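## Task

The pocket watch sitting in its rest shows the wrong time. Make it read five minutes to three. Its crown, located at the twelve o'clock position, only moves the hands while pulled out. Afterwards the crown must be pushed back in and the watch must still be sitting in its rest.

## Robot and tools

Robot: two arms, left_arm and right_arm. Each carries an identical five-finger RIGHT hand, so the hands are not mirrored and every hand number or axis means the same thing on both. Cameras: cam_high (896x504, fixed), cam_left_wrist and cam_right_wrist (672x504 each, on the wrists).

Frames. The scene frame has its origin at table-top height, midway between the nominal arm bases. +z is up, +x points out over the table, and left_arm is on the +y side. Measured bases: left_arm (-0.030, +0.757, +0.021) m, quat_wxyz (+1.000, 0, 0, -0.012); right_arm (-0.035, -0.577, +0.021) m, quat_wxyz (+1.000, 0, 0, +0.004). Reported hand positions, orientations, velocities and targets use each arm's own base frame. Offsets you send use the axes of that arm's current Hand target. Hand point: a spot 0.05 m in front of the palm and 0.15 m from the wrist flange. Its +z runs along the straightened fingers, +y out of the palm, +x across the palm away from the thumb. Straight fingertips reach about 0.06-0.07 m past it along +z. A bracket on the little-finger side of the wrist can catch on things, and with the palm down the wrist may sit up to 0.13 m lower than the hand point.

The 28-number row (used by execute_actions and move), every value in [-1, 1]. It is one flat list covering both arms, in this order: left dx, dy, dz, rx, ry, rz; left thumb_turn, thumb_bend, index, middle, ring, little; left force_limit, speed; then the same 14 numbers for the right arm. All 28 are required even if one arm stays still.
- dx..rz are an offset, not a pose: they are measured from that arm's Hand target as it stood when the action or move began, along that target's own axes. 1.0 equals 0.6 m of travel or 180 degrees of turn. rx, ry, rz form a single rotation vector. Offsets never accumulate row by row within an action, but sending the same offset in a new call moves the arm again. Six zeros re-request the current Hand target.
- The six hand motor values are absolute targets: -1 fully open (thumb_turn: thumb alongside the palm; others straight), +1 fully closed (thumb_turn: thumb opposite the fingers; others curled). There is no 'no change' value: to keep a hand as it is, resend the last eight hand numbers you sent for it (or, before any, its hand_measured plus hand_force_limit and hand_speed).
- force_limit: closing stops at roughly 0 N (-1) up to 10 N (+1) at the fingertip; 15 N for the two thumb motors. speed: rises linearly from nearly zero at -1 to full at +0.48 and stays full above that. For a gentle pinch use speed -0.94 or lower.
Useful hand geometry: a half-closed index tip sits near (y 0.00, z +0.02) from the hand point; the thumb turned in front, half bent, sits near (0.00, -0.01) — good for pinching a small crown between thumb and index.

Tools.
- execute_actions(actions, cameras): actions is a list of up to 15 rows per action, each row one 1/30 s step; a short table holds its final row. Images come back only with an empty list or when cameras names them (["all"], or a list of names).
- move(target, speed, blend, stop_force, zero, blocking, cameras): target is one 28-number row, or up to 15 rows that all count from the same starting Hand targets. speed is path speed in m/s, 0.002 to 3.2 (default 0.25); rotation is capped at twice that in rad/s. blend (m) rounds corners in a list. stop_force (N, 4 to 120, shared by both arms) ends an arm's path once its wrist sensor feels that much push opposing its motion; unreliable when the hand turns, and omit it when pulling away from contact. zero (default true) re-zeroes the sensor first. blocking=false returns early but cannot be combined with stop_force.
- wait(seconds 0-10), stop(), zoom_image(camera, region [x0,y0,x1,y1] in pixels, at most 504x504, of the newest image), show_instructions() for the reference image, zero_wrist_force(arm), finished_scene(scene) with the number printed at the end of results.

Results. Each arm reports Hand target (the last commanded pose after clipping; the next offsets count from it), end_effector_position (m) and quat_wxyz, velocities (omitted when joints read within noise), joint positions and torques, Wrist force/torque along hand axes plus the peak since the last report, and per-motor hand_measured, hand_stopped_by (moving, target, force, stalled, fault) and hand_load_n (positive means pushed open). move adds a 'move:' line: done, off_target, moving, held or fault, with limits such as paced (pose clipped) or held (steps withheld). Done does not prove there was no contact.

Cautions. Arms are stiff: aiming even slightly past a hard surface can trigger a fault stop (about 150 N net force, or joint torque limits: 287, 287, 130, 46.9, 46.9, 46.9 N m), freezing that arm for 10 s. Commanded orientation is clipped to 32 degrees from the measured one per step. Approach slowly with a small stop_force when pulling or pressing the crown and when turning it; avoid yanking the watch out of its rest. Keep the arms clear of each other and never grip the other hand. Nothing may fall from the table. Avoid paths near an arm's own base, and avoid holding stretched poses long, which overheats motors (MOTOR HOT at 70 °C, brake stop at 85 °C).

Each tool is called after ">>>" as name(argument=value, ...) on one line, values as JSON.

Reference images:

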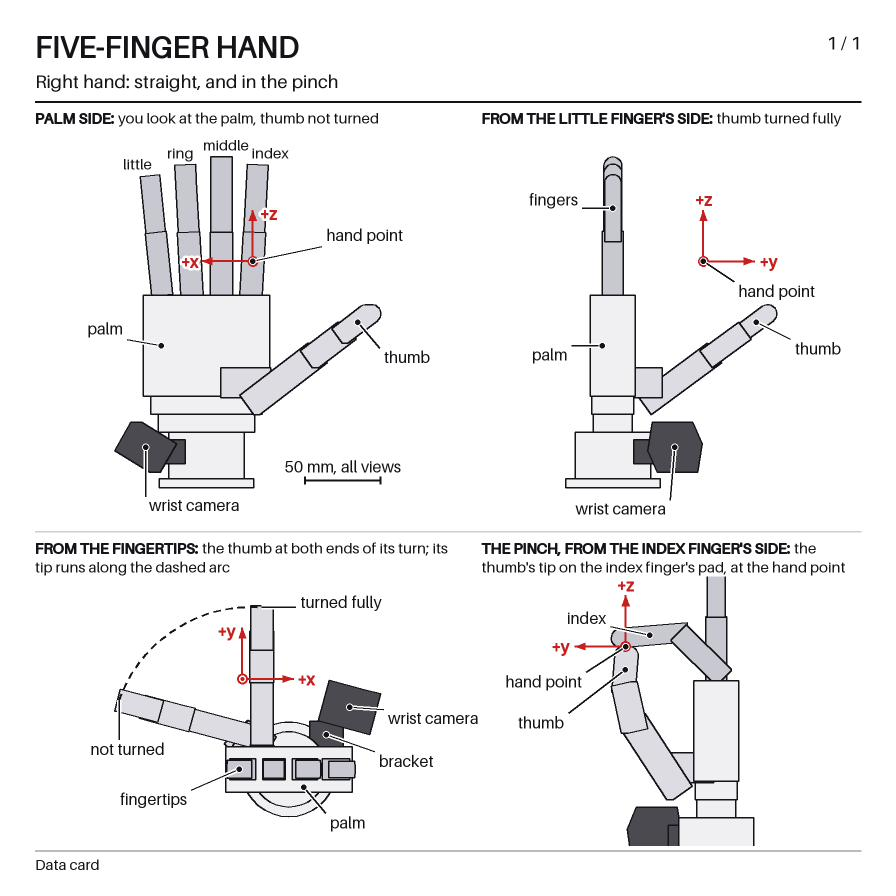

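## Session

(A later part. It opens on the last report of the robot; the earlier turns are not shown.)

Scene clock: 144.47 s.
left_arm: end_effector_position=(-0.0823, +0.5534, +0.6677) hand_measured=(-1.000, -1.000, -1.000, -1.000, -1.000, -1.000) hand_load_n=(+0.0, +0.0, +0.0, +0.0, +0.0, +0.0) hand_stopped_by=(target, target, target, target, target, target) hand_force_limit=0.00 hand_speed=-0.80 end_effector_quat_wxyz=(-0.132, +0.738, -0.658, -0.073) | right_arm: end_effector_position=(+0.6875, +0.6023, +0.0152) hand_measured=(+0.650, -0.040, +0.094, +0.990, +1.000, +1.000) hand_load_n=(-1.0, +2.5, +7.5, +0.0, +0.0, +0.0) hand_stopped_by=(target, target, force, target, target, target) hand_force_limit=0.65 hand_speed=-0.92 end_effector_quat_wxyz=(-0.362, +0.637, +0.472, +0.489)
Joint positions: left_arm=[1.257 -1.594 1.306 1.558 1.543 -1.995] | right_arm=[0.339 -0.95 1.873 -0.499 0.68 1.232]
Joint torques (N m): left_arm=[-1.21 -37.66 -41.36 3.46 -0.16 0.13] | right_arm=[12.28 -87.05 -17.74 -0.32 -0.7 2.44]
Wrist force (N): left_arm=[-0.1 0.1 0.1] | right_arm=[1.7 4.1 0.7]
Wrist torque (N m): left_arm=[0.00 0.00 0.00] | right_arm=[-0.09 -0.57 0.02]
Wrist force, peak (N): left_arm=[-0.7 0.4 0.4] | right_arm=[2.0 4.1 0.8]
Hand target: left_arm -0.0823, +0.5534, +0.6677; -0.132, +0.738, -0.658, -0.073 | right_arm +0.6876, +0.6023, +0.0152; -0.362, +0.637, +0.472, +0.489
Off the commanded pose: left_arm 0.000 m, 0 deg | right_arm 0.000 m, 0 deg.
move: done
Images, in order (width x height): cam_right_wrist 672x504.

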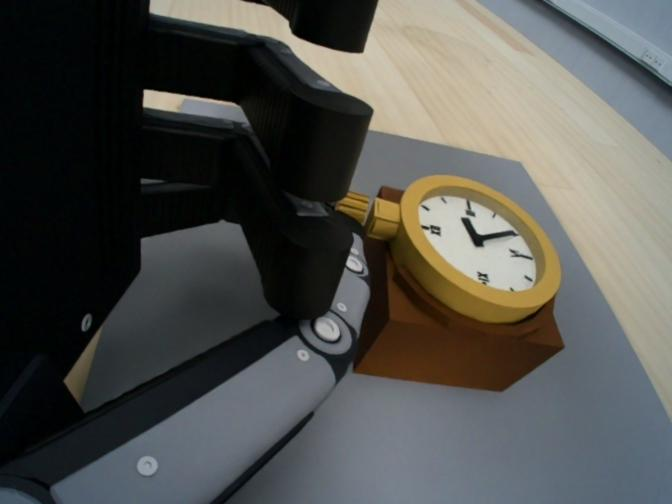

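>>> move(target=[[0,0,0,0,0,0,-1,-1,-1,-1,-1,-1,0,-0.8, 0,0.0008,0,0,0,0,0.65,-0.04,0.0,0.99,1,1,0.65,-0.5],[0,0,0,0,0,0,-1,-1,-1,-1,-1,-1,0,-0.8, 0,0.0008,-0.0042,0,0,0,0.65,-0.04,0.0,0.99,1,1,0.65,-0.5]], speed=0.03, cameras=["cam_right_wrist"])

>>> zoom_image(camera="cam_right_wrist", region=[320, 160, 440, 280])

Scene clock: 181.20 s.
left_arm: end_effector_position=(-0.0823, +0.5534, +0.6677) hand_measured=(-1.000, -1.000, -1.000, -1.000, -1.000, -1.000) hand_load_n=(+0.0, +0.0, +0.0, +0.0, +0.0, +0.0) hand_stopped_by=(target, target, target, target, target, target) hand_force_limit=0.00 hand_speed=-0.80 end_effector_quat_wxyz=(-0.132, +0.738, -0.658, -0.073) | right_arm: end_effector_position=(+0.6873, +0.5998, +0.0158) hand_measured=(+0.650, -0.040, +0.000, +0.990, +1.000, +1.000) hand_load_n=(+0.0, +0.0, +0.0, +0.0, +0.0, +0.0) hand_stopped_by=(target, target, target, target, target, target) hand_force_limit=0.65 hand_speed=-0.50 end_effector_quat_wxyz=(-0.362, +0.637, +0.472, +0.489)
Joint positions: left_arm=[1.257 -1.594 1.306 1.558 1.543 -1.995] | right_arm=[0.335 -0.952 1.876 -0.497 0.676 1.229]
Joint torques (N m): left_arm=[-1.53 -37.57 -41.51 3.37 0.01 0.26] | right_arm=[-5.56 -89.34 -17.41 3.58 -1.92 -2.27]
Wrist force (N): left_arm=[0.0 0.5 0.3] | right_arm=[2.8 0.8 0.6]
Wrist torque (N m): left_arm=[0.05 0.00 0.01] | right_arm=[-0.02 -0.64 0.38]
Wrist force, peak (N): left_arm=[-0.3 0.6 0.5] | right_arm=[1.9 4.7 0.6]
Hand target: left_arm -0.0823, +0.5534, +0.6677; -0.132, +0.738, -0.658, -0.073 | right_arm +0.6873, +0.5998, +0.0158; -0.362, +0.637, +0.472, +0.489
Off the commanded pose: left_arm 0.000 m, 0 deg | right_arm 0.000 m, 0 deg.
move: done
Images, in order (width x height): cam_right_wrist 672x504.

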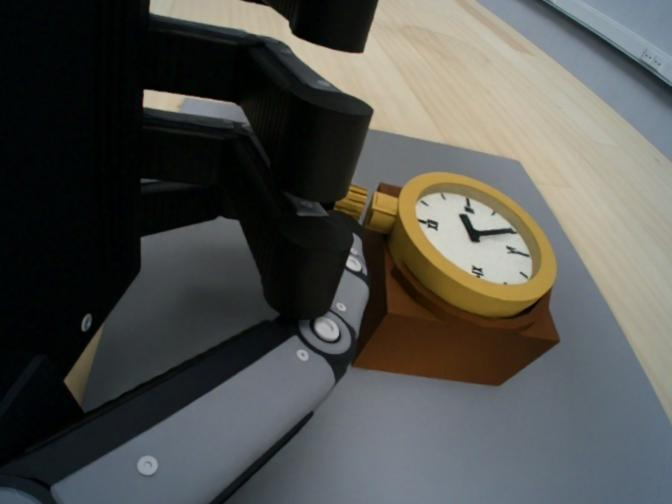

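Scaled by 4.200 from the camera's 672x504 image, which has a finer 960x720 frame.

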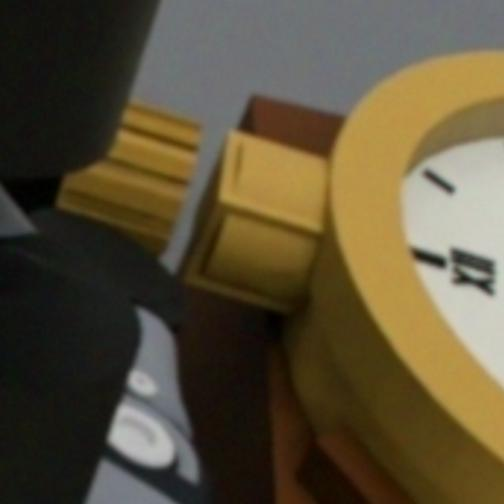

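>>> move(target=[[0,0,0,0,0,0,-1,-1,-1,-1,-1,-1,0,-0.8, 0.0019,0,-0.0003,0,-0.1111,0,0.65,-0.04,0.0,0.99,1,1,0.65,-0.5],[0,0,0,0,0,0,-1,-1,-1,-1,-1,-1,0,-0.8, 0.0081,0,-0.0008,0,-0.2222,0,0.65,-0.04,0.0,0.99,1,1,0.65,-0.5],[0,0,0,0,0,0,-1,-1,-1,-1,-1,-1,0,-0.8, 0.0140,0,-0.0013,0,-0.3333,0,0.65,-0.04,0.0,0.99,1,1,0.65,-0.5]], speed=0.12, blend=0.001, cameras=["cam_right_wrist", "cam_high"])

>>> zoom_image(camera="cam_right_wrist", region=[320, 160, 440, 280])

>>> zoom_image(camera="cam_high", region=[430, 230, 510, 290])

Scene clock: 193.20 s.
left_arm: end_effector_position=(-0.0823, +0.5534, +0.6677) hand_measured=(-1.000, -1.000, -1.000, -1.000, -1.000, -1.000) hand_load_n=(+0.0, +0.0, +0.0, +0.0, +0.0, +0.0) hand_stopped_by=(target, target, target, target, target, target) hand_force_limit=0.00 hand_speed=-0.80 end_effector_quat_wxyz=(-0.132, +0.738, -0.658, -0.073) | right_arm: end_effector_position=(+0.6877, +0.6013, +0.0240) hand_measured=(+0.650, -0.040, +0.000, +0.990, +1.000, +1.000) hand_load_n=(+0.0, +0.5, +0.0, +0.0, +0.0, +0.0) hand_stopped_by=(target, target, target, target, target, target) hand_force_limit=0.65 hand_speed=-0.50 end_effector_quat_wxyz=(-0.077, +0.797, +0.590, +0.105)
Joint positions: left_arm=[1.257 -1.594 1.306 1.558 1.543 -1.995] | right_arm=[0.548 -0.744 1.259 0.857 1.399 0.861]
Joint torques (N m): left_arm=[-1.31 -38.2 -41.67 3.44 0.16 0.12] | right_arm=[-14.23 -111.99 -21.21 2.37 -1.91 -1.54]
Wrist force (N): left_arm=[-0.1 0.3 0.2] | right_arm=[0.7 1.3 -1.2]
Wrist torque (N m): left_arm=[0.03 0.01 0.00] | right_arm=[0.22 -0.10 -0.10]
Wrist force, peak (N): left_arm=[-0.4 0.5 0.6] | right_arm=[3.0 0.3 0.3]
Hand target: left_arm -0.0823, +0.5534, +0.6677; -0.132, +0.738, -0.658, -0.073 | right_arm +0.6877, +0.6012, +0.0241; -0.077, +0.797, +0.590, +0.105
Off the commanded pose: left_arm 0.000 m, 0 deg | right_arm 0.000 m, 0 deg.
move: done
Images, in order (width x height): cam_high 896x504, cam_right_wrist 672x504.

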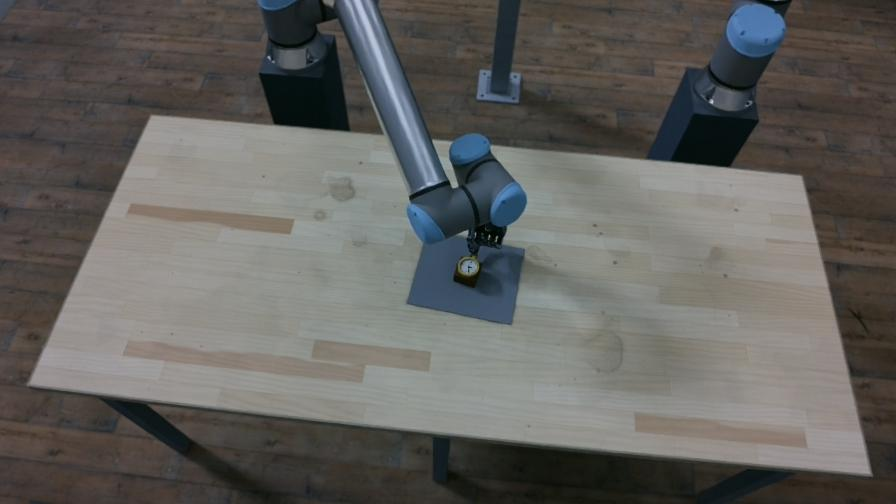

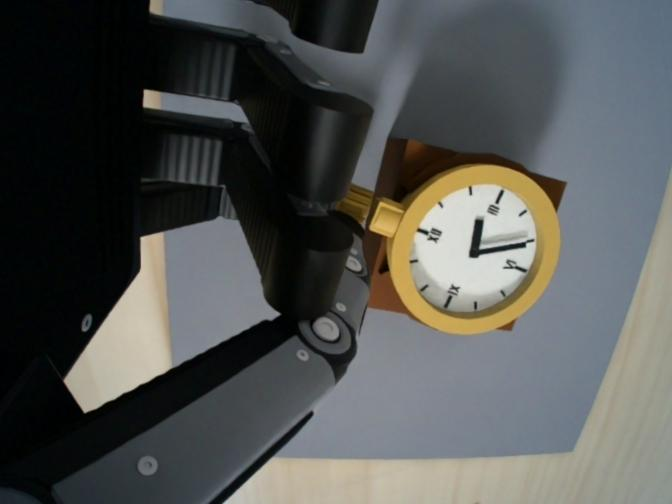

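Scaled by 4.200 from the camera's 672x504 image, which has a finer 960x720 frame.

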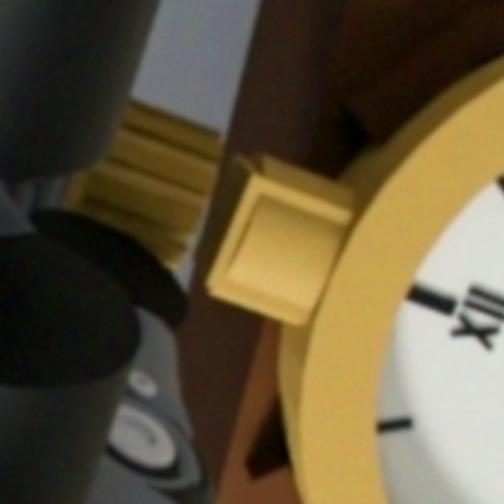

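Scaled by 6.300 from the camera's 896x504 image, which has a finer 1280x720 frame.

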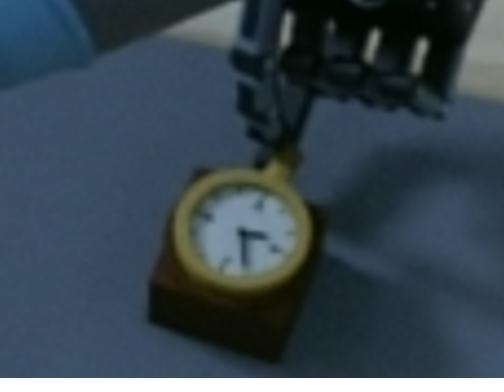

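>>> move(target=[[0,0,0,0,0,0,-1,-1,-1,-1,-1,-1,0,-0.8, 0.0029,0,-0.0022,0,-0.0833,0,0.65,-0.04,0.0,0.99,1,1,0.65,-0.5],[0,0,0,0,0,0,-1,-1,-1,-1,-1,-1,0,-0.8, 0.0072,0,-0.0041,0,-0.1944,0,0.65,-0.04,0.0,0.99,1,1,0.65,-0.5],[0,0,0,0,0,0,-1,-1,-1,-1,-1,-1,0,-0.8, 0.0121,0,-0.0043,0,-0.3056,0,0.65,-0.04,0.0,0.99,1,1,0.65,-0.5]], speed=0.12, blend=0.001, cameras=["cam_right_wrist", "cam_high"])

>>> zoom_image(camera="cam_right_wrist", region=[320, 160, 440, 280])

>>> zoom_image(camera="cam_high", region=[430, 230, 510, 290])

Scene clock: 205.60 s.
left_arm: end_effector_position=(-0.0823, +0.5534, +0.6677) hand_measured=(-1.000, -1.000, -1.000, -1.000, -1.000, -1.000) hand_load_n=(+0.0, +0.0, +0.0, +0.0, +0.0, +0.0) hand_stopped_by=(target, target, target, target, target, target) hand_force_limit=0.00 hand_speed=-0.80 end_effector_quat_wxyz=(-0.132, +0.738, -0.658, -0.073) | right_arm: end_effector_position=(+0.6895, +0.6074, +0.0284) hand_measured=(+0.650, -0.040, +0.000, +0.990, +1.000, +1.000) hand_load_n=(+0.5, +0.5, +0.0, +0.0, +0.0, +0.0) hand_stopped_by=(target, target, target, target, target, target) hand_force_limit=0.65 hand_speed=-0.50 end_effector_quat_wxyz=(+0.204, +0.755, +0.559, -0.275)
Joint positions: left_arm=[1.257 -1.594 1.306 1.558 1.543 -1.995] | right_arm=[0.703 -0.205 0.491 1.899 1.927 1.113]
Joint torques (N m): left_arm=[-1.38 -38.04 -41.36 3.26 0.05 0.26] | right_arm=[-13.94 -132.02 -24.22 2.69 -1.58 -2.84]
Wrist force (N): left_arm=[-0.1 0.3 0.2] | right_arm=[-1.5 0.8 -0.3]
Wrist torque (N m): left_arm=[0.03 0.00 0.00] | right_arm=[0.10 0.05 0.00]
Wrist force, peak (N): left_arm=[-0.1 0.7 0.3] | right_arm=[-0.8 0.2 -2.5]
Hand target: left_arm -0.0823, +0.5534, +0.6677; -0.132, +0.738, -0.658, -0.073 | right_arm +0.6896, +0.6073, +0.0285; +0.204, +0.755, +0.559, -0.275
Off the commanded pose: left_arm 0.000 m, 0 deg | right_arm 0.000 m, 0 deg.
move: done
Images, in order (width x height): cam_high 896x504, cam_right_wrist 672x504.

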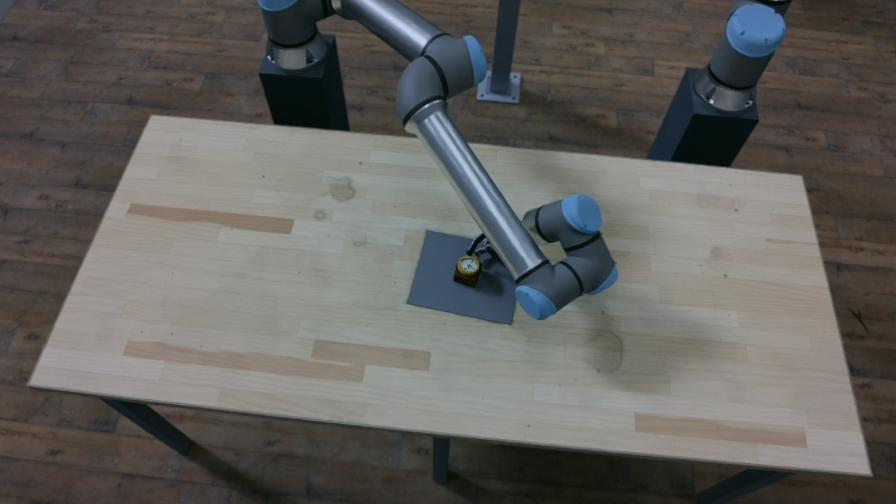

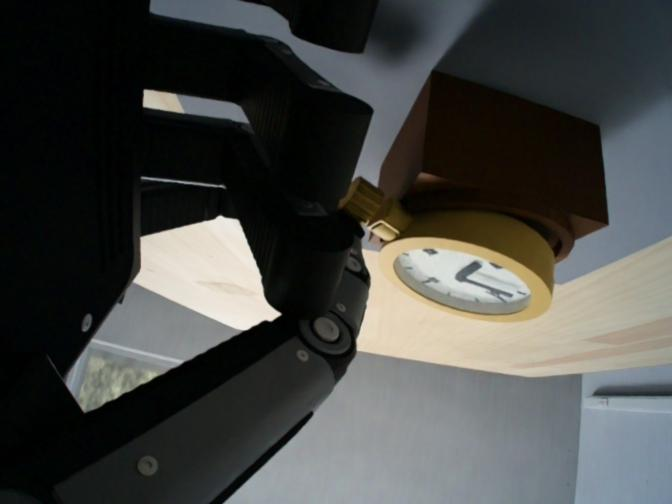

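Scaled by 4.200 from the camera's 672x504 image, which has a finer 960x720 frame.

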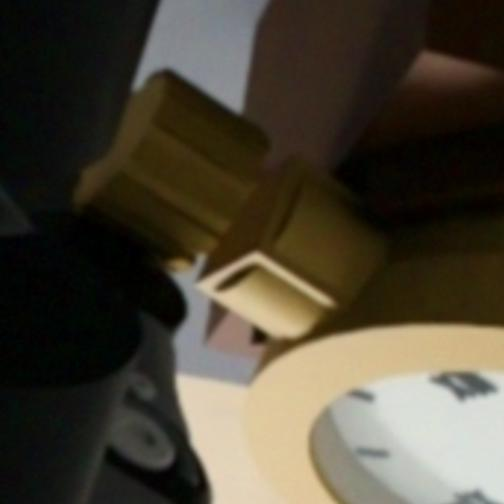

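Scaled by 6.300 from the camera's 896x504 image, which has a finer 1280x720 frame.

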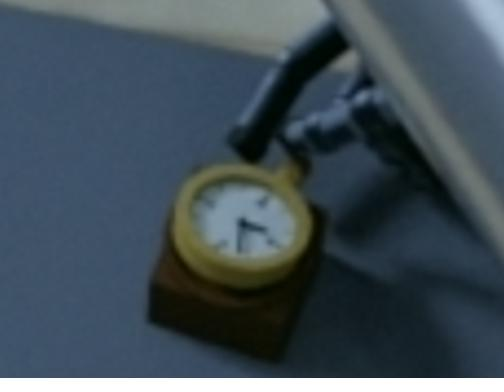

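>>> zoom_image(camera="cam_right_wrist", region=[330, 50, 630, 350])

>>> zoom_image(camera="cam_high", region=[448, 245, 492, 289])

Scaled by 1.680 from the camera's 672x504 image, which has a finer 960x720 frame.

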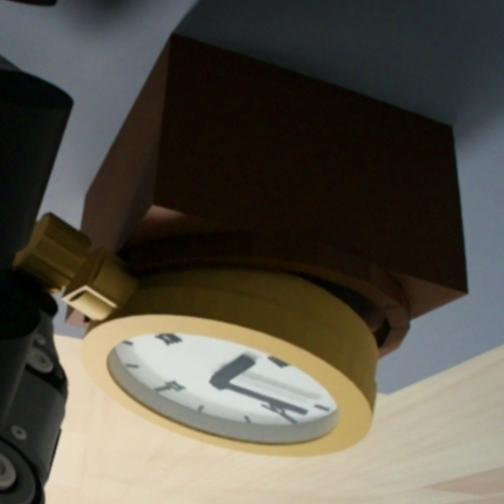

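Scaled by 11.455 from the camera's 896x504 image, which has a finer 1280x720 frame.

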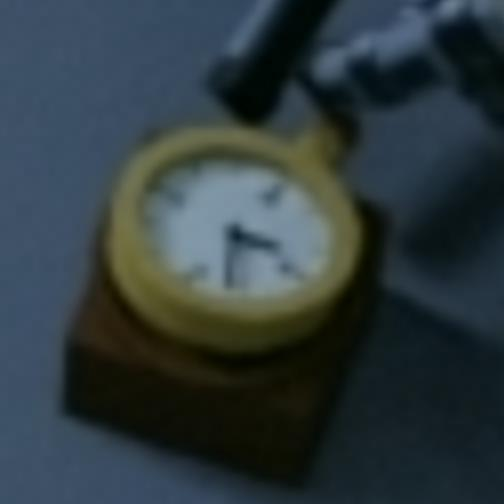

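>>> move(target=[0,0,0,0,0,0,-1,-1,-1,-1,-1,-1,0,-0.8, 0,0,-0.0025,0,0,0,0.65,-0.04,0.0,0.99,1,1,0.65,-0.5], speed=0.02, cameras=["cam_right_wrist", "cam_high"])

>>> zoom_image(camera="cam_right_wrist", region=[330, 50, 630, 350])

>>> zoom_image(camera="cam_high", region=[448, 245, 492, 289])

Scene clock: 256.03 s.
left_arm: end_effector_position=(-0.0823, +0.5534, +0.6677) hand_measured=(-1.000, -1.000, -1.000, -1.000, -1.000, -1.000) hand_load_n=(+0.0, +0.0, +0.0, +0.0, +0.0, +0.0) hand_stopped_by=(target, target, target, target, target, target) hand_force_limit=0.00 hand_speed=-0.80 end_effector_quat_wxyz=(-0.132, +0.738, -0.658, -0.073) | right_arm: end_effector_position=(+0.6899, +0.6082, +0.0297) hand_measured=(+0.650, -0.040, +0.000, +0.990, +1.000, +1.000) hand_load_n=(+1.0, +1.0, +0.0, +0.0, +0.0, +0.0) hand_stopped_by=(target, target, target, target, target, target) hand_force_limit=0.65 hand_speed=-0.50 end_effector_quat_wxyz=(+0.204, +0.755, +0.559, -0.275)
Joint positions: left_arm=[1.257 -1.594 1.306 1.558 1.543 -1.995] | right_arm=[0.703 -0.203 0.485 1.903 1.927 1.114]
Joint torques (N m): left_arm=[-0.77 -38.3 -42.09 3.39 -0.12 0.52] | right_arm=[18.86 -99.22 -38.12 5.82 -1.87 2.59]
Wrist force (N): left_arm=[-0.2 0.3 0.3] | right_arm=[-1.8 1.2 0.2]
Wrist torque (N m): left_arm=[0.02 0.02 0.00] | right_arm=[0.08 0.09 -0.09]
Wrist force, peak (N): left_arm=[-0.3 0.7 0.1] | right_arm=[-2.1 0.5 -1.5]
Hand target: left_arm -0.0823, +0.5534, +0.6677; -0.132, +0.738, -0.658, -0.073 | right_arm +0.6899, +0.6082, +0.0297; +0.204, +0.755, +0.559, -0.275
Off the commanded pose: left_arm 0.000 m, 0 deg | right_arm 0.000 m, 0 deg.
move: done
Images, in order (width x height): cam_high 896x504, cam_right_wrist 672x504.

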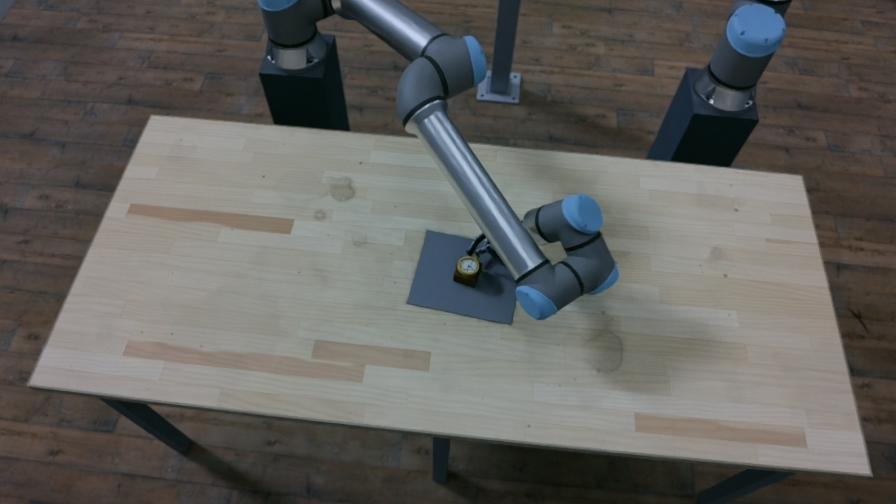

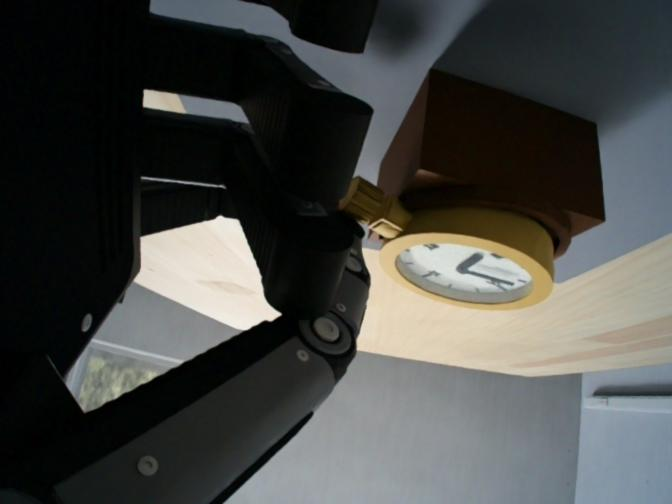

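Scaled by 1.680 from the camera's 672x504 image, which has a finer 960x720 frame.

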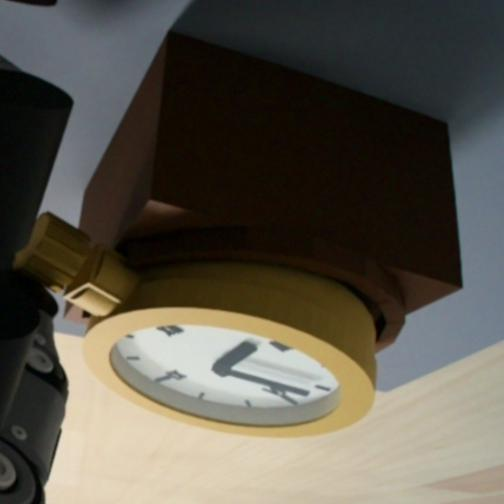

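Scaled by 11.455 from the camera's 896x504 image, which has a finer 1280x720 frame.

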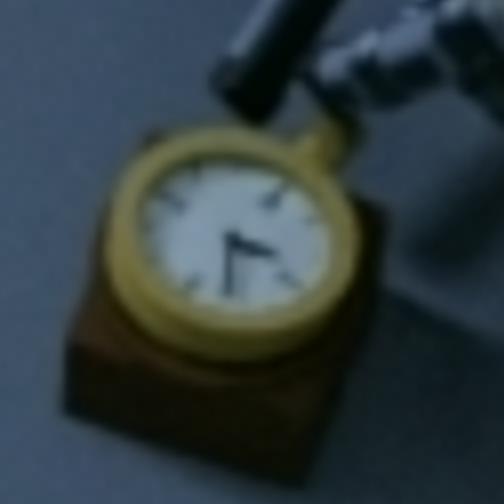

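>>> move(target=[0,0,0,0,0,0,-1,-1,-1,-1,-1,-1,0,-0.8, 0,0,-0.0025,0,0,0,0.65,-0.04,0.0,0.99,1,1,0.65,-0.5], speed=0.02, cameras=["cam_right_wrist", "cam_high"])

>>> zoom_image(camera="cam_right_wrist", region=[330, 50, 630, 350])

>>> zoom_image(camera="cam_high", region=[448, 245, 492, 289])

Scene clock: 261.93 s.
left_arm: end_effector_position=(-0.0823, +0.5534, +0.6677) hand_measured=(-1.000, -1.000, -1.000, -1.000, -1.000, -1.000) hand_load_n=(+0.0, +0.0, +0.0, +0.0, +0.0, +0.0) hand_stopped_by=(target, target, target, target, target, target) hand_force_limit=0.00 hand_speed=-0.80 end_effector_quat_wxyz=(-0.132, +0.738, -0.658, -0.073) | right_arm: end_effector_position=(+0.6901, +0.6091, +0.0308) hand_measured=(+0.650, -0.040, +0.000, +0.990, +1.000, +1.000) hand_load_n=(+1.0, +1.0, +0.5, +0.0, +0.0, +0.0) hand_stopped_by=(target, target, target, target, target, target) hand_force_limit=0.65 hand_speed=-0.50 end_effector_quat_wxyz=(+0.204, +0.755, +0.559, -0.275)
Joint positions: left_arm=[1.257 -1.594 1.306 1.558 1.543 -1.995] | right_arm=[0.704 -0.201 0.479 1.908 1.926 1.114]
Joint torques (N m): left_arm=[-0.84 -38.03 -42.05 3.42 0 0.47] | right_arm=[16.5 -102.53 -37.51 5.9 -2.09 2.58]
Wrist force (N): left_arm=[-0.4 0.1 0.1] | right_arm=[-1.7 1.8 -0.1]
Wrist torque (N m): left_arm=[0.01 0.05 -0.02] | right_arm=[0.19 0.09 -0.20]
Wrist force, peak (N): left_arm=[-0.5 0.5 0.4] | right_arm=[-2.0 1.6 -0.3]
Hand target: left_arm -0.0823, +0.5534, +0.6677; -0.132, +0.738, -0.658, -0.073 | right_arm +0.6901, +0.6091, +0.0308; +0.204, +0.755, +0.559, -0.275
Off the commanded pose: left_arm 0.000 m, 0 deg | right_arm 0.000 m, 0 deg.
move: done
Images, in order (width x height): cam_high 896x504, cam_right_wrist 672x504.

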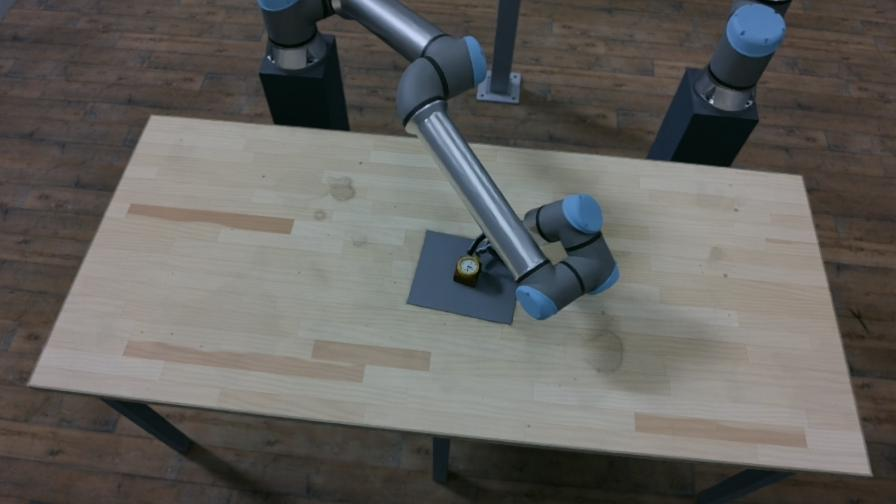

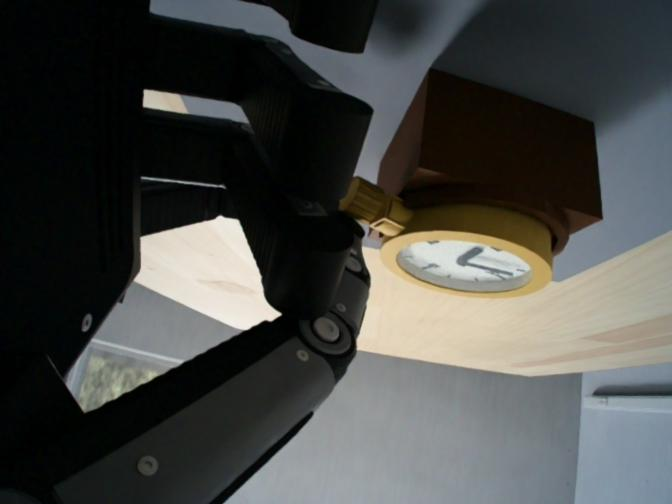

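Scaled by 1.680 from the camera's 672x504 image, which has a finer 960x720 frame.

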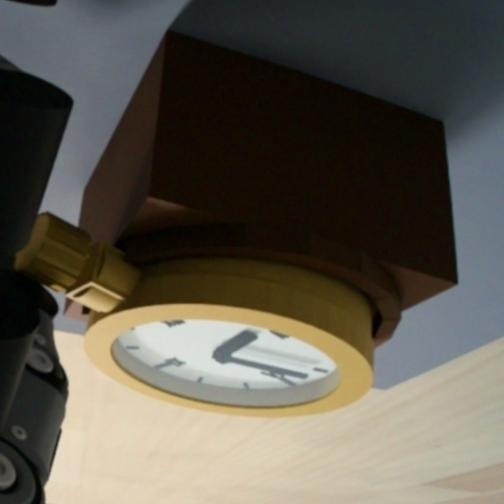

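Scaled by 11.455 from the camera's 896x504 image, which has a finer 1280x720 frame.

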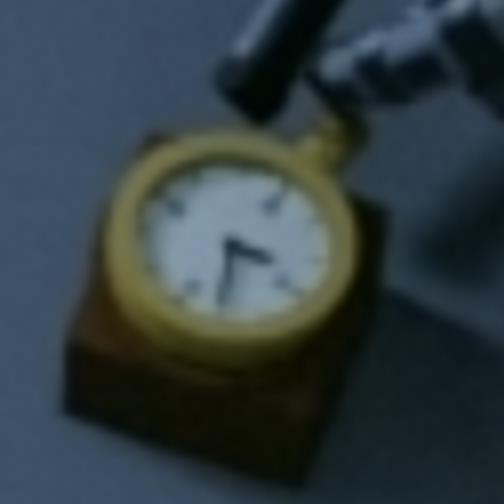

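>>> move(target=[0,0,0,0,0,0,-1,-1,-1,-1,-1,-1,0,-0.8, 0,0,-0.0025,0,0,0,0.65,-0.04,0.0,0.99,1,1,0.65,-0.5], speed=0.02, cameras=["cam_right_wrist", "cam_high"])

>>> zoom_image(camera="cam_right_wrist", region=[330, 50, 630, 350])

>>> zoom_image(camera="cam_high", region=[448, 245, 492, 289])

Scene clock: 270.57 s.
left_arm: end_effector_position=(-0.0823, +0.5534, +0.6677) hand_measured=(-1.000, -1.000, -1.000, -1.000, -1.000, -1.000) hand_load_n=(+0.0, +0.0, +0.0, +0.0, +0.0, +0.0) hand_stopped_by=(target, target, target, target, target, target) hand_force_limit=0.00 hand_speed=-0.80 end_effector_quat_wxyz=(-0.132, +0.738, -0.658, -0.073) | right_arm: end_effector_position=(+0.6904, +0.6101, +0.0320) hand_measured=(+0.650, -0.040, +0.000, +0.990, +1.000, +1.000) hand_load_n=(+1.0, +0.5, +0.0, +0.0, +0.0, +0.0) hand_stopped_by=(target, target, target, target, target, target) hand_force_limit=0.65 hand_speed=-0.50 end_effector_quat_wxyz=(+0.204, +0.755, +0.559, -0.275)
Joint positions: left_arm=[1.257 -1.594 1.306 1.558 1.543 -1.995] | right_arm=[0.704 -0.199 0.473 1.912 1.926 1.115]
Joint torques (N m): left_arm=[-1.3 -38.82 -41.96 3.59 0.04 0.47] | right_arm=[16.84 -98.77 -38 5.96 -1.86 2.91]
Wrist force (N): left_arm=[-0.4 0.2 0.1] | right_arm=[-2.1 1.0 0.3]
Wrist torque (N m): left_arm=[0.03 0.06 -0.01] | right_arm=[0.13 0.09 -0.21]
Wrist force, peak (N): left_arm=[-0.5 0.4 0.5] | right_arm=[-2.3 1.1 0.8]
Hand target: left_arm -0.0823, +0.5534, +0.6677; -0.132, +0.738, -0.658, -0.073 | right_arm +0.6904, +0.6100, +0.0320; +0.204, +0.755, +0.559, -0.275
Off the commanded pose: left_arm 0.000 m, 0 deg | right_arm 0.000 m, 0 deg.
move: done
Images, in order (width x height): cam_high 896x504, cam_right_wrist 672x504.

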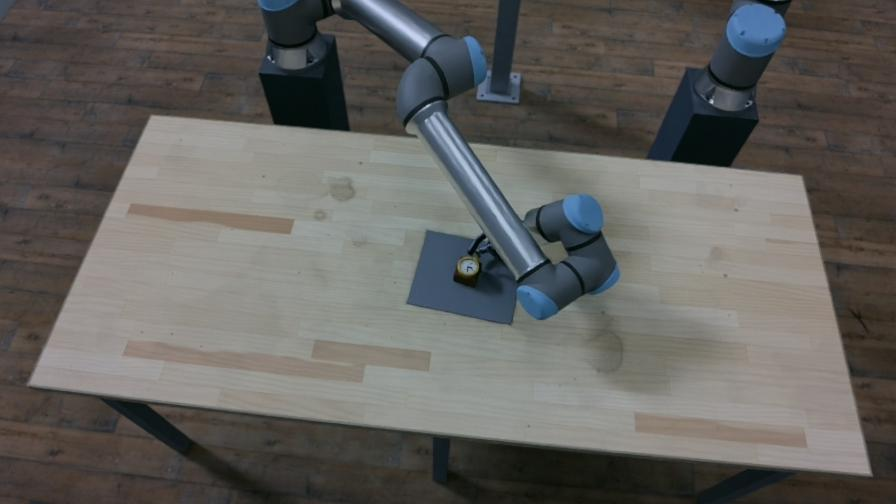

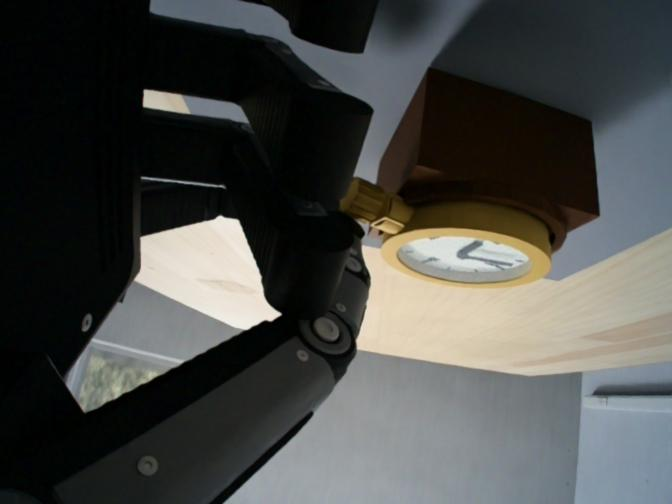

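Scaled by 1.680 from the camera's 672x504 image, which has a finer 960x720 frame.

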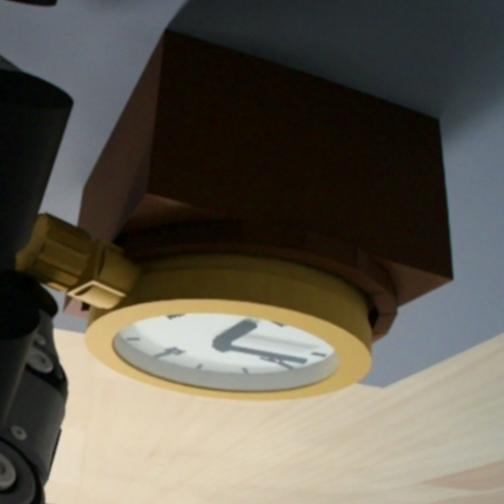

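Scaled by 11.455 from the camera's 896x504 image, which has a finer 1280x720 frame.

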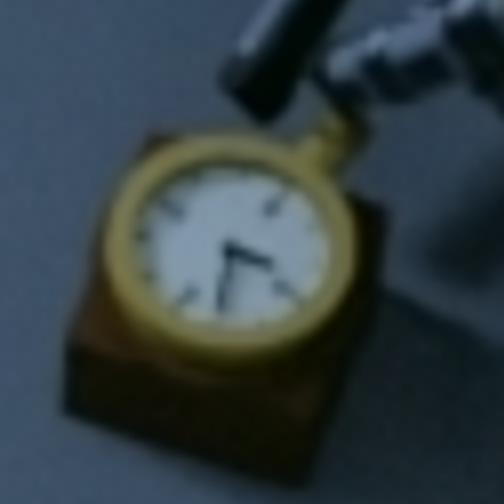

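>>> move(target=[[0,0,0,0,0,0,-1,-1,-1,-1,-1,-1,0,-0.8, 0,0,-0.0015,0,0,0,0.65,-0.04,0.0,0.99,1,1,0.65,-0.5],[0,0,0,0,0,0,-1,-1,-1,-1,-1,-1,0,-0.8, 0,-0.035,-0.0015,0,0,0,0.65,-0.04,0.0,0.99,1,1,0.65,-0.5]], speed=0.06, cameras=["cam_right_wrist", "cam_high"])

>>> zoom_image(camera="cam_right_wrist", region=[330, 50, 630, 350])

>>> zoom_image(camera="cam_high", region=[448, 245, 492, 289])

Scene clock: 286.87 s.
left_arm: end_effector_position=(-0.0823, +0.5534, +0.6677) hand_measured=(-1.000, -1.000, -1.000, -1.000, -1.000, -1.000) hand_load_n=(+0.0, +0.0, +0.0, +0.5, +0.0, +0.0) hand_stopped_by=(target, target, target, target, target, target) hand_force_limit=0.00 hand_speed=-0.80 end_effector_quat_wxyz=(-0.132, +0.738, -0.658, -0.073) | right_arm: end_effector_position=(+0.6704, +0.6169, +0.0327) hand_measured=(+0.650, -0.040, +0.000, +0.990, +1.000, +1.000) hand_load_n=(+0.0, +0.0, +0.0, +0.0, +0.0, +0.0) hand_stopped_by=(target, target, target, target, target, target) hand_force_limit=0.65 hand_speed=-0.50 end_effector_quat_wxyz=(+0.204, +0.755, +0.559, -0.274)
Joint positions: left_arm=[1.257 -1.594 1.306 1.558 1.543 -1.995] | right_arm=[0.722 -0.226 0.528 1.888 1.916 1.13]
Joint torques (N m): left_arm=[-1.03 -38.43 -42.17 3.66 0.06 0.56] | right_arm=[-12.86 -98.46 -43.07 7.55 1.37 -2.76]
Wrist force (N): left_arm=[-0.2 0.1 0.2] | right_arm=[-0.8 1.0 0.4]
Wrist torque (N m): left_arm=[0.00 0.02 -0.01] | right_arm=[0.12 0.15 -0.23]
Wrist force, peak (N): left_arm=[-0.6 0.1 0.4] | right_arm=[-2.8 1.3 0.3]
Hand target: left_arm -0.0823, +0.5534, +0.6677; -0.132, +0.738, -0.658, -0.073 | right_arm +0.6705, +0.6167, +0.0326; +0.204, +0.755, +0.559, -0.275
Off the commanded pose: left_arm 0.000 m, 0 deg | right_arm 0.000 m, 0 deg.
move: done
Images, in order (width x height): cam_high 896x504, cam_right_wrist 672x504.

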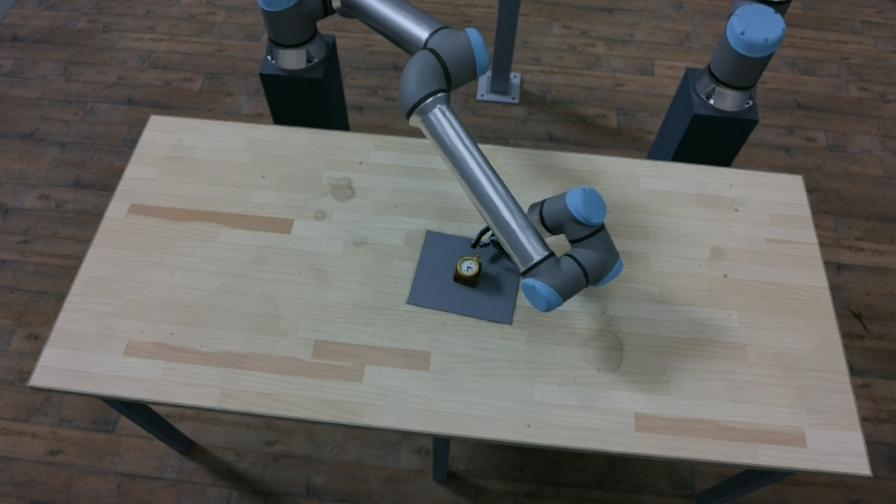

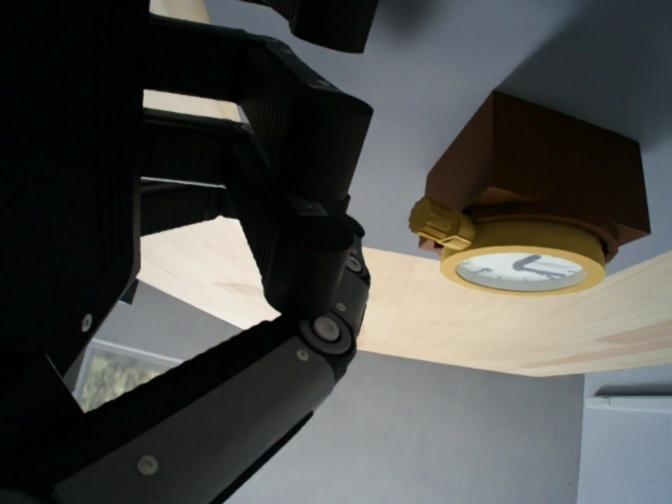

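Scaled by 1.680 from the camera's 672x504 image, which has a finer 960x720 frame.

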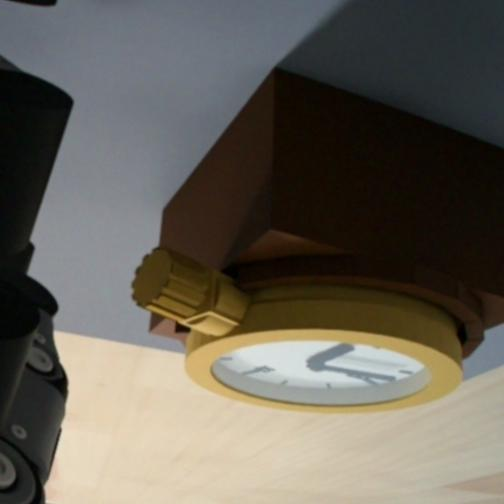

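Scaled by 11.455 from the camera's 896x504 image, which has a finer 1280x720 frame.

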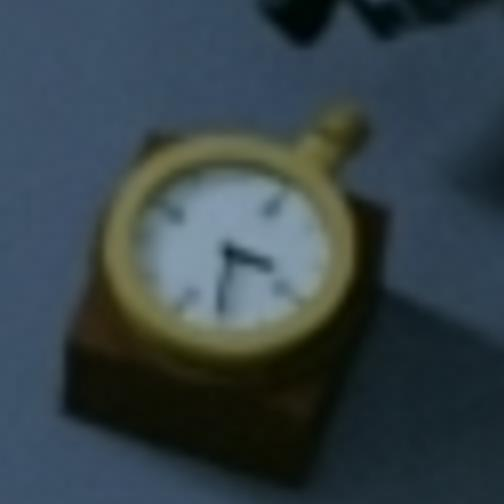

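>>> zoom_image(camera="cam_right_wrist", region=[390, 170, 510, 290])

>>> zoom_image(camera="cam_high", region=[464, 245, 486, 267])

Scaled by 4.200 from the camera's 672x504 image, which has a finer 960x720 frame.

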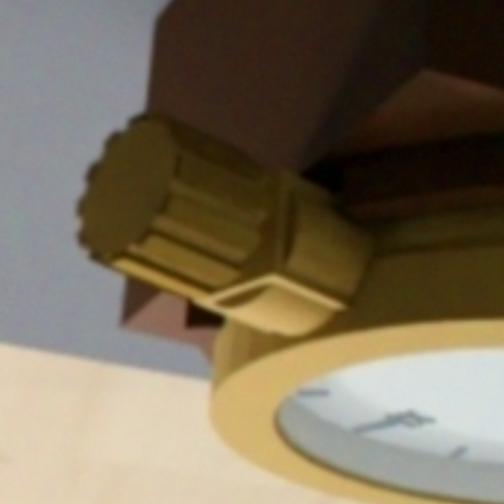

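Scaled by 22.909 from the camera's 896x504 image, which has a finer 1280x720 frame.

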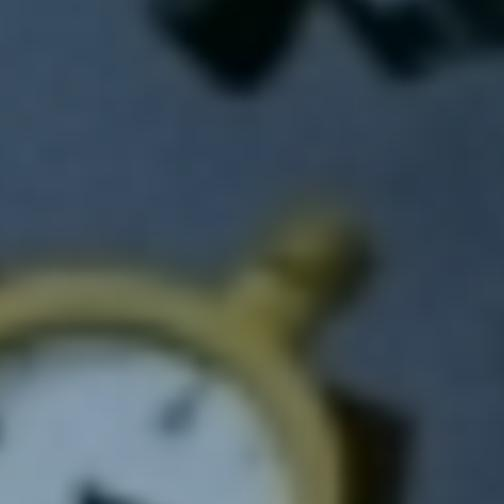

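>>> move(target=[0,0,0,0,0,0,-1,-1,-1,-1,-1,-1,0,-0.8, 0.0118,0.0025,-0.0062,0.0393,0,0.0468,0.65,-0.04,0.0,0.99,1,1,0.65,-0.5], speed=0.06, cameras=["cam_right_wrist", "cam_high"])

>>> zoom_image(camera="cam_right_wrist", region=[320, 140, 500, 320])

>>> zoom_image(camera="cam_high", region=[448, 230, 492, 274])

Scene clock: 330.73 s.
left_arm: end_effector_position=(-0.0823, +0.5534, +0.6677) hand_measured=(-1.000, -1.000, -1.000, -1.000, -1.000, -1.000) hand_load_n=(+0.0, +0.0, +0.0, +0.0, +0.0, +0.0) hand_stopped_by=(target, target, target, target, target, target) hand_force_limit=0.00 hand_speed=-0.80 end_effector_quat_wxyz=(-0.132, +0.738, -0.658, -0.073) | right_arm: end_effector_position=(+0.6743, +0.6237, +0.0308) hand_measured=(+0.650, -0.040, +0.000, +0.990, +1.000, +1.000) hand_load_n=(+0.0, +0.0, +0.0, +0.0, +0.0, +0.0) hand_stopped_by=(target, target, target, target, target, target) hand_force_limit=0.65 hand_speed=-0.50 end_effector_quat_wxyz=(+0.177, +0.805, +0.484, -0.293)
Joint positions: left_arm=[1.257 -1.594 1.306 1.558 1.543 -1.995] | right_arm=[0.698 -0.111 0.299 2.044 1.815 1.271]
Joint torques (N m): left_arm=[-1.24 -38.86 -42.18 3.43 -0.04 0.63] | right_arm=[8.69 -140.4 -24.3 1.02 2.36 -2.75]
Wrist force (N): left_arm=[-0.4 -0.1 0.1] | right_arm=[-0.5 0.6 0.3]
Wrist torque (N m): left_arm=[-0.02 0.05 -0.02] | right_arm=[0.05 0.11 -0.10]
Wrist force, peak (N): left_arm=[-0.6 0.2 0.3] | right_arm=[-1.1 1.3 0.4]
Hand target: left_arm -0.0823, +0.5534, +0.6677; -0.132, +0.738, -0.658, -0.073 | right_arm +0.6742, +0.6238, +0.0309; +0.177, +0.805, +0.484, -0.293
Off the commanded pose: left_arm 0.000 m, 0 deg | right_arm 0.000 m, 0 deg.
move: done
Images, in order (width x height): cam_high 896x504, cam_right_wrist 672x504.

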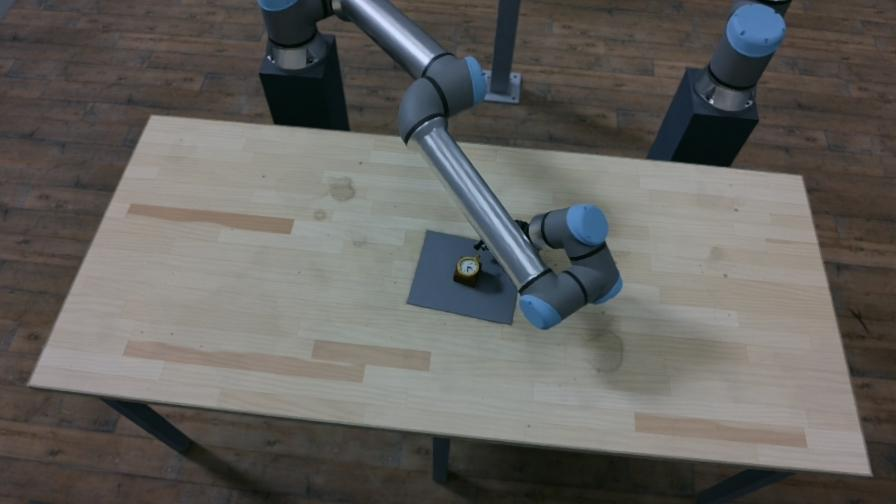

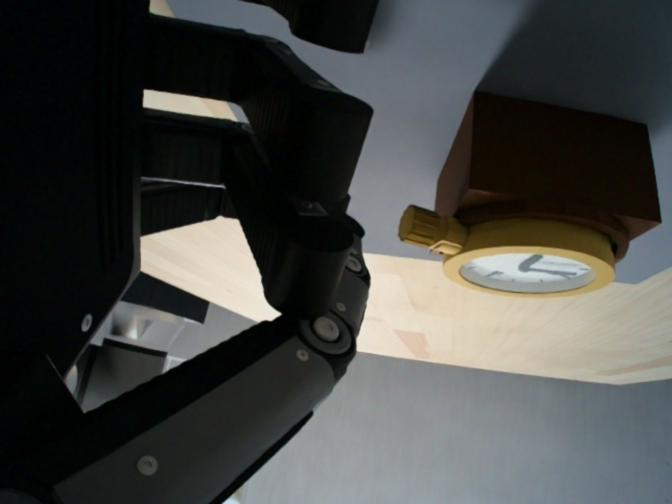

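Scaled by 2.800 from the camera's 672x504 image, which has a finer 960x720 frame.

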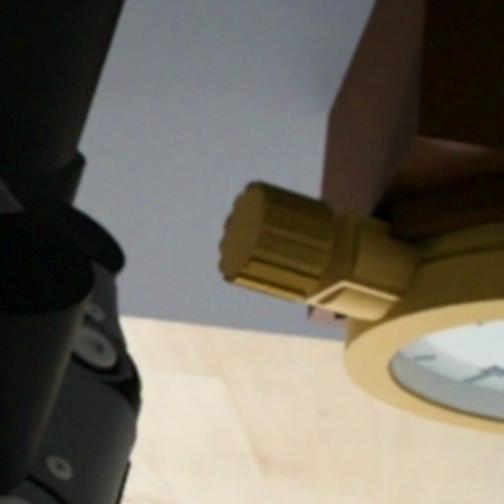

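Scaled by 11.455 from the camera's 896x504 image, which has a finer 1280x720 frame.

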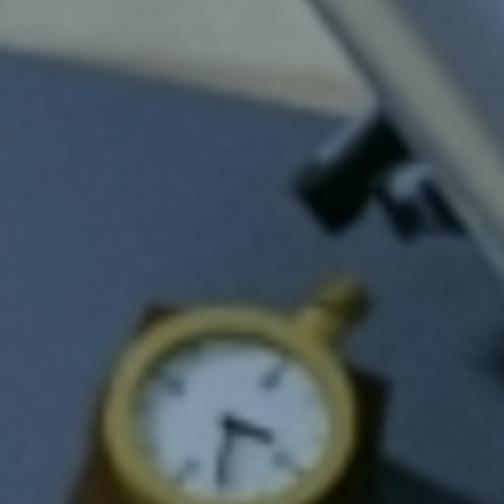

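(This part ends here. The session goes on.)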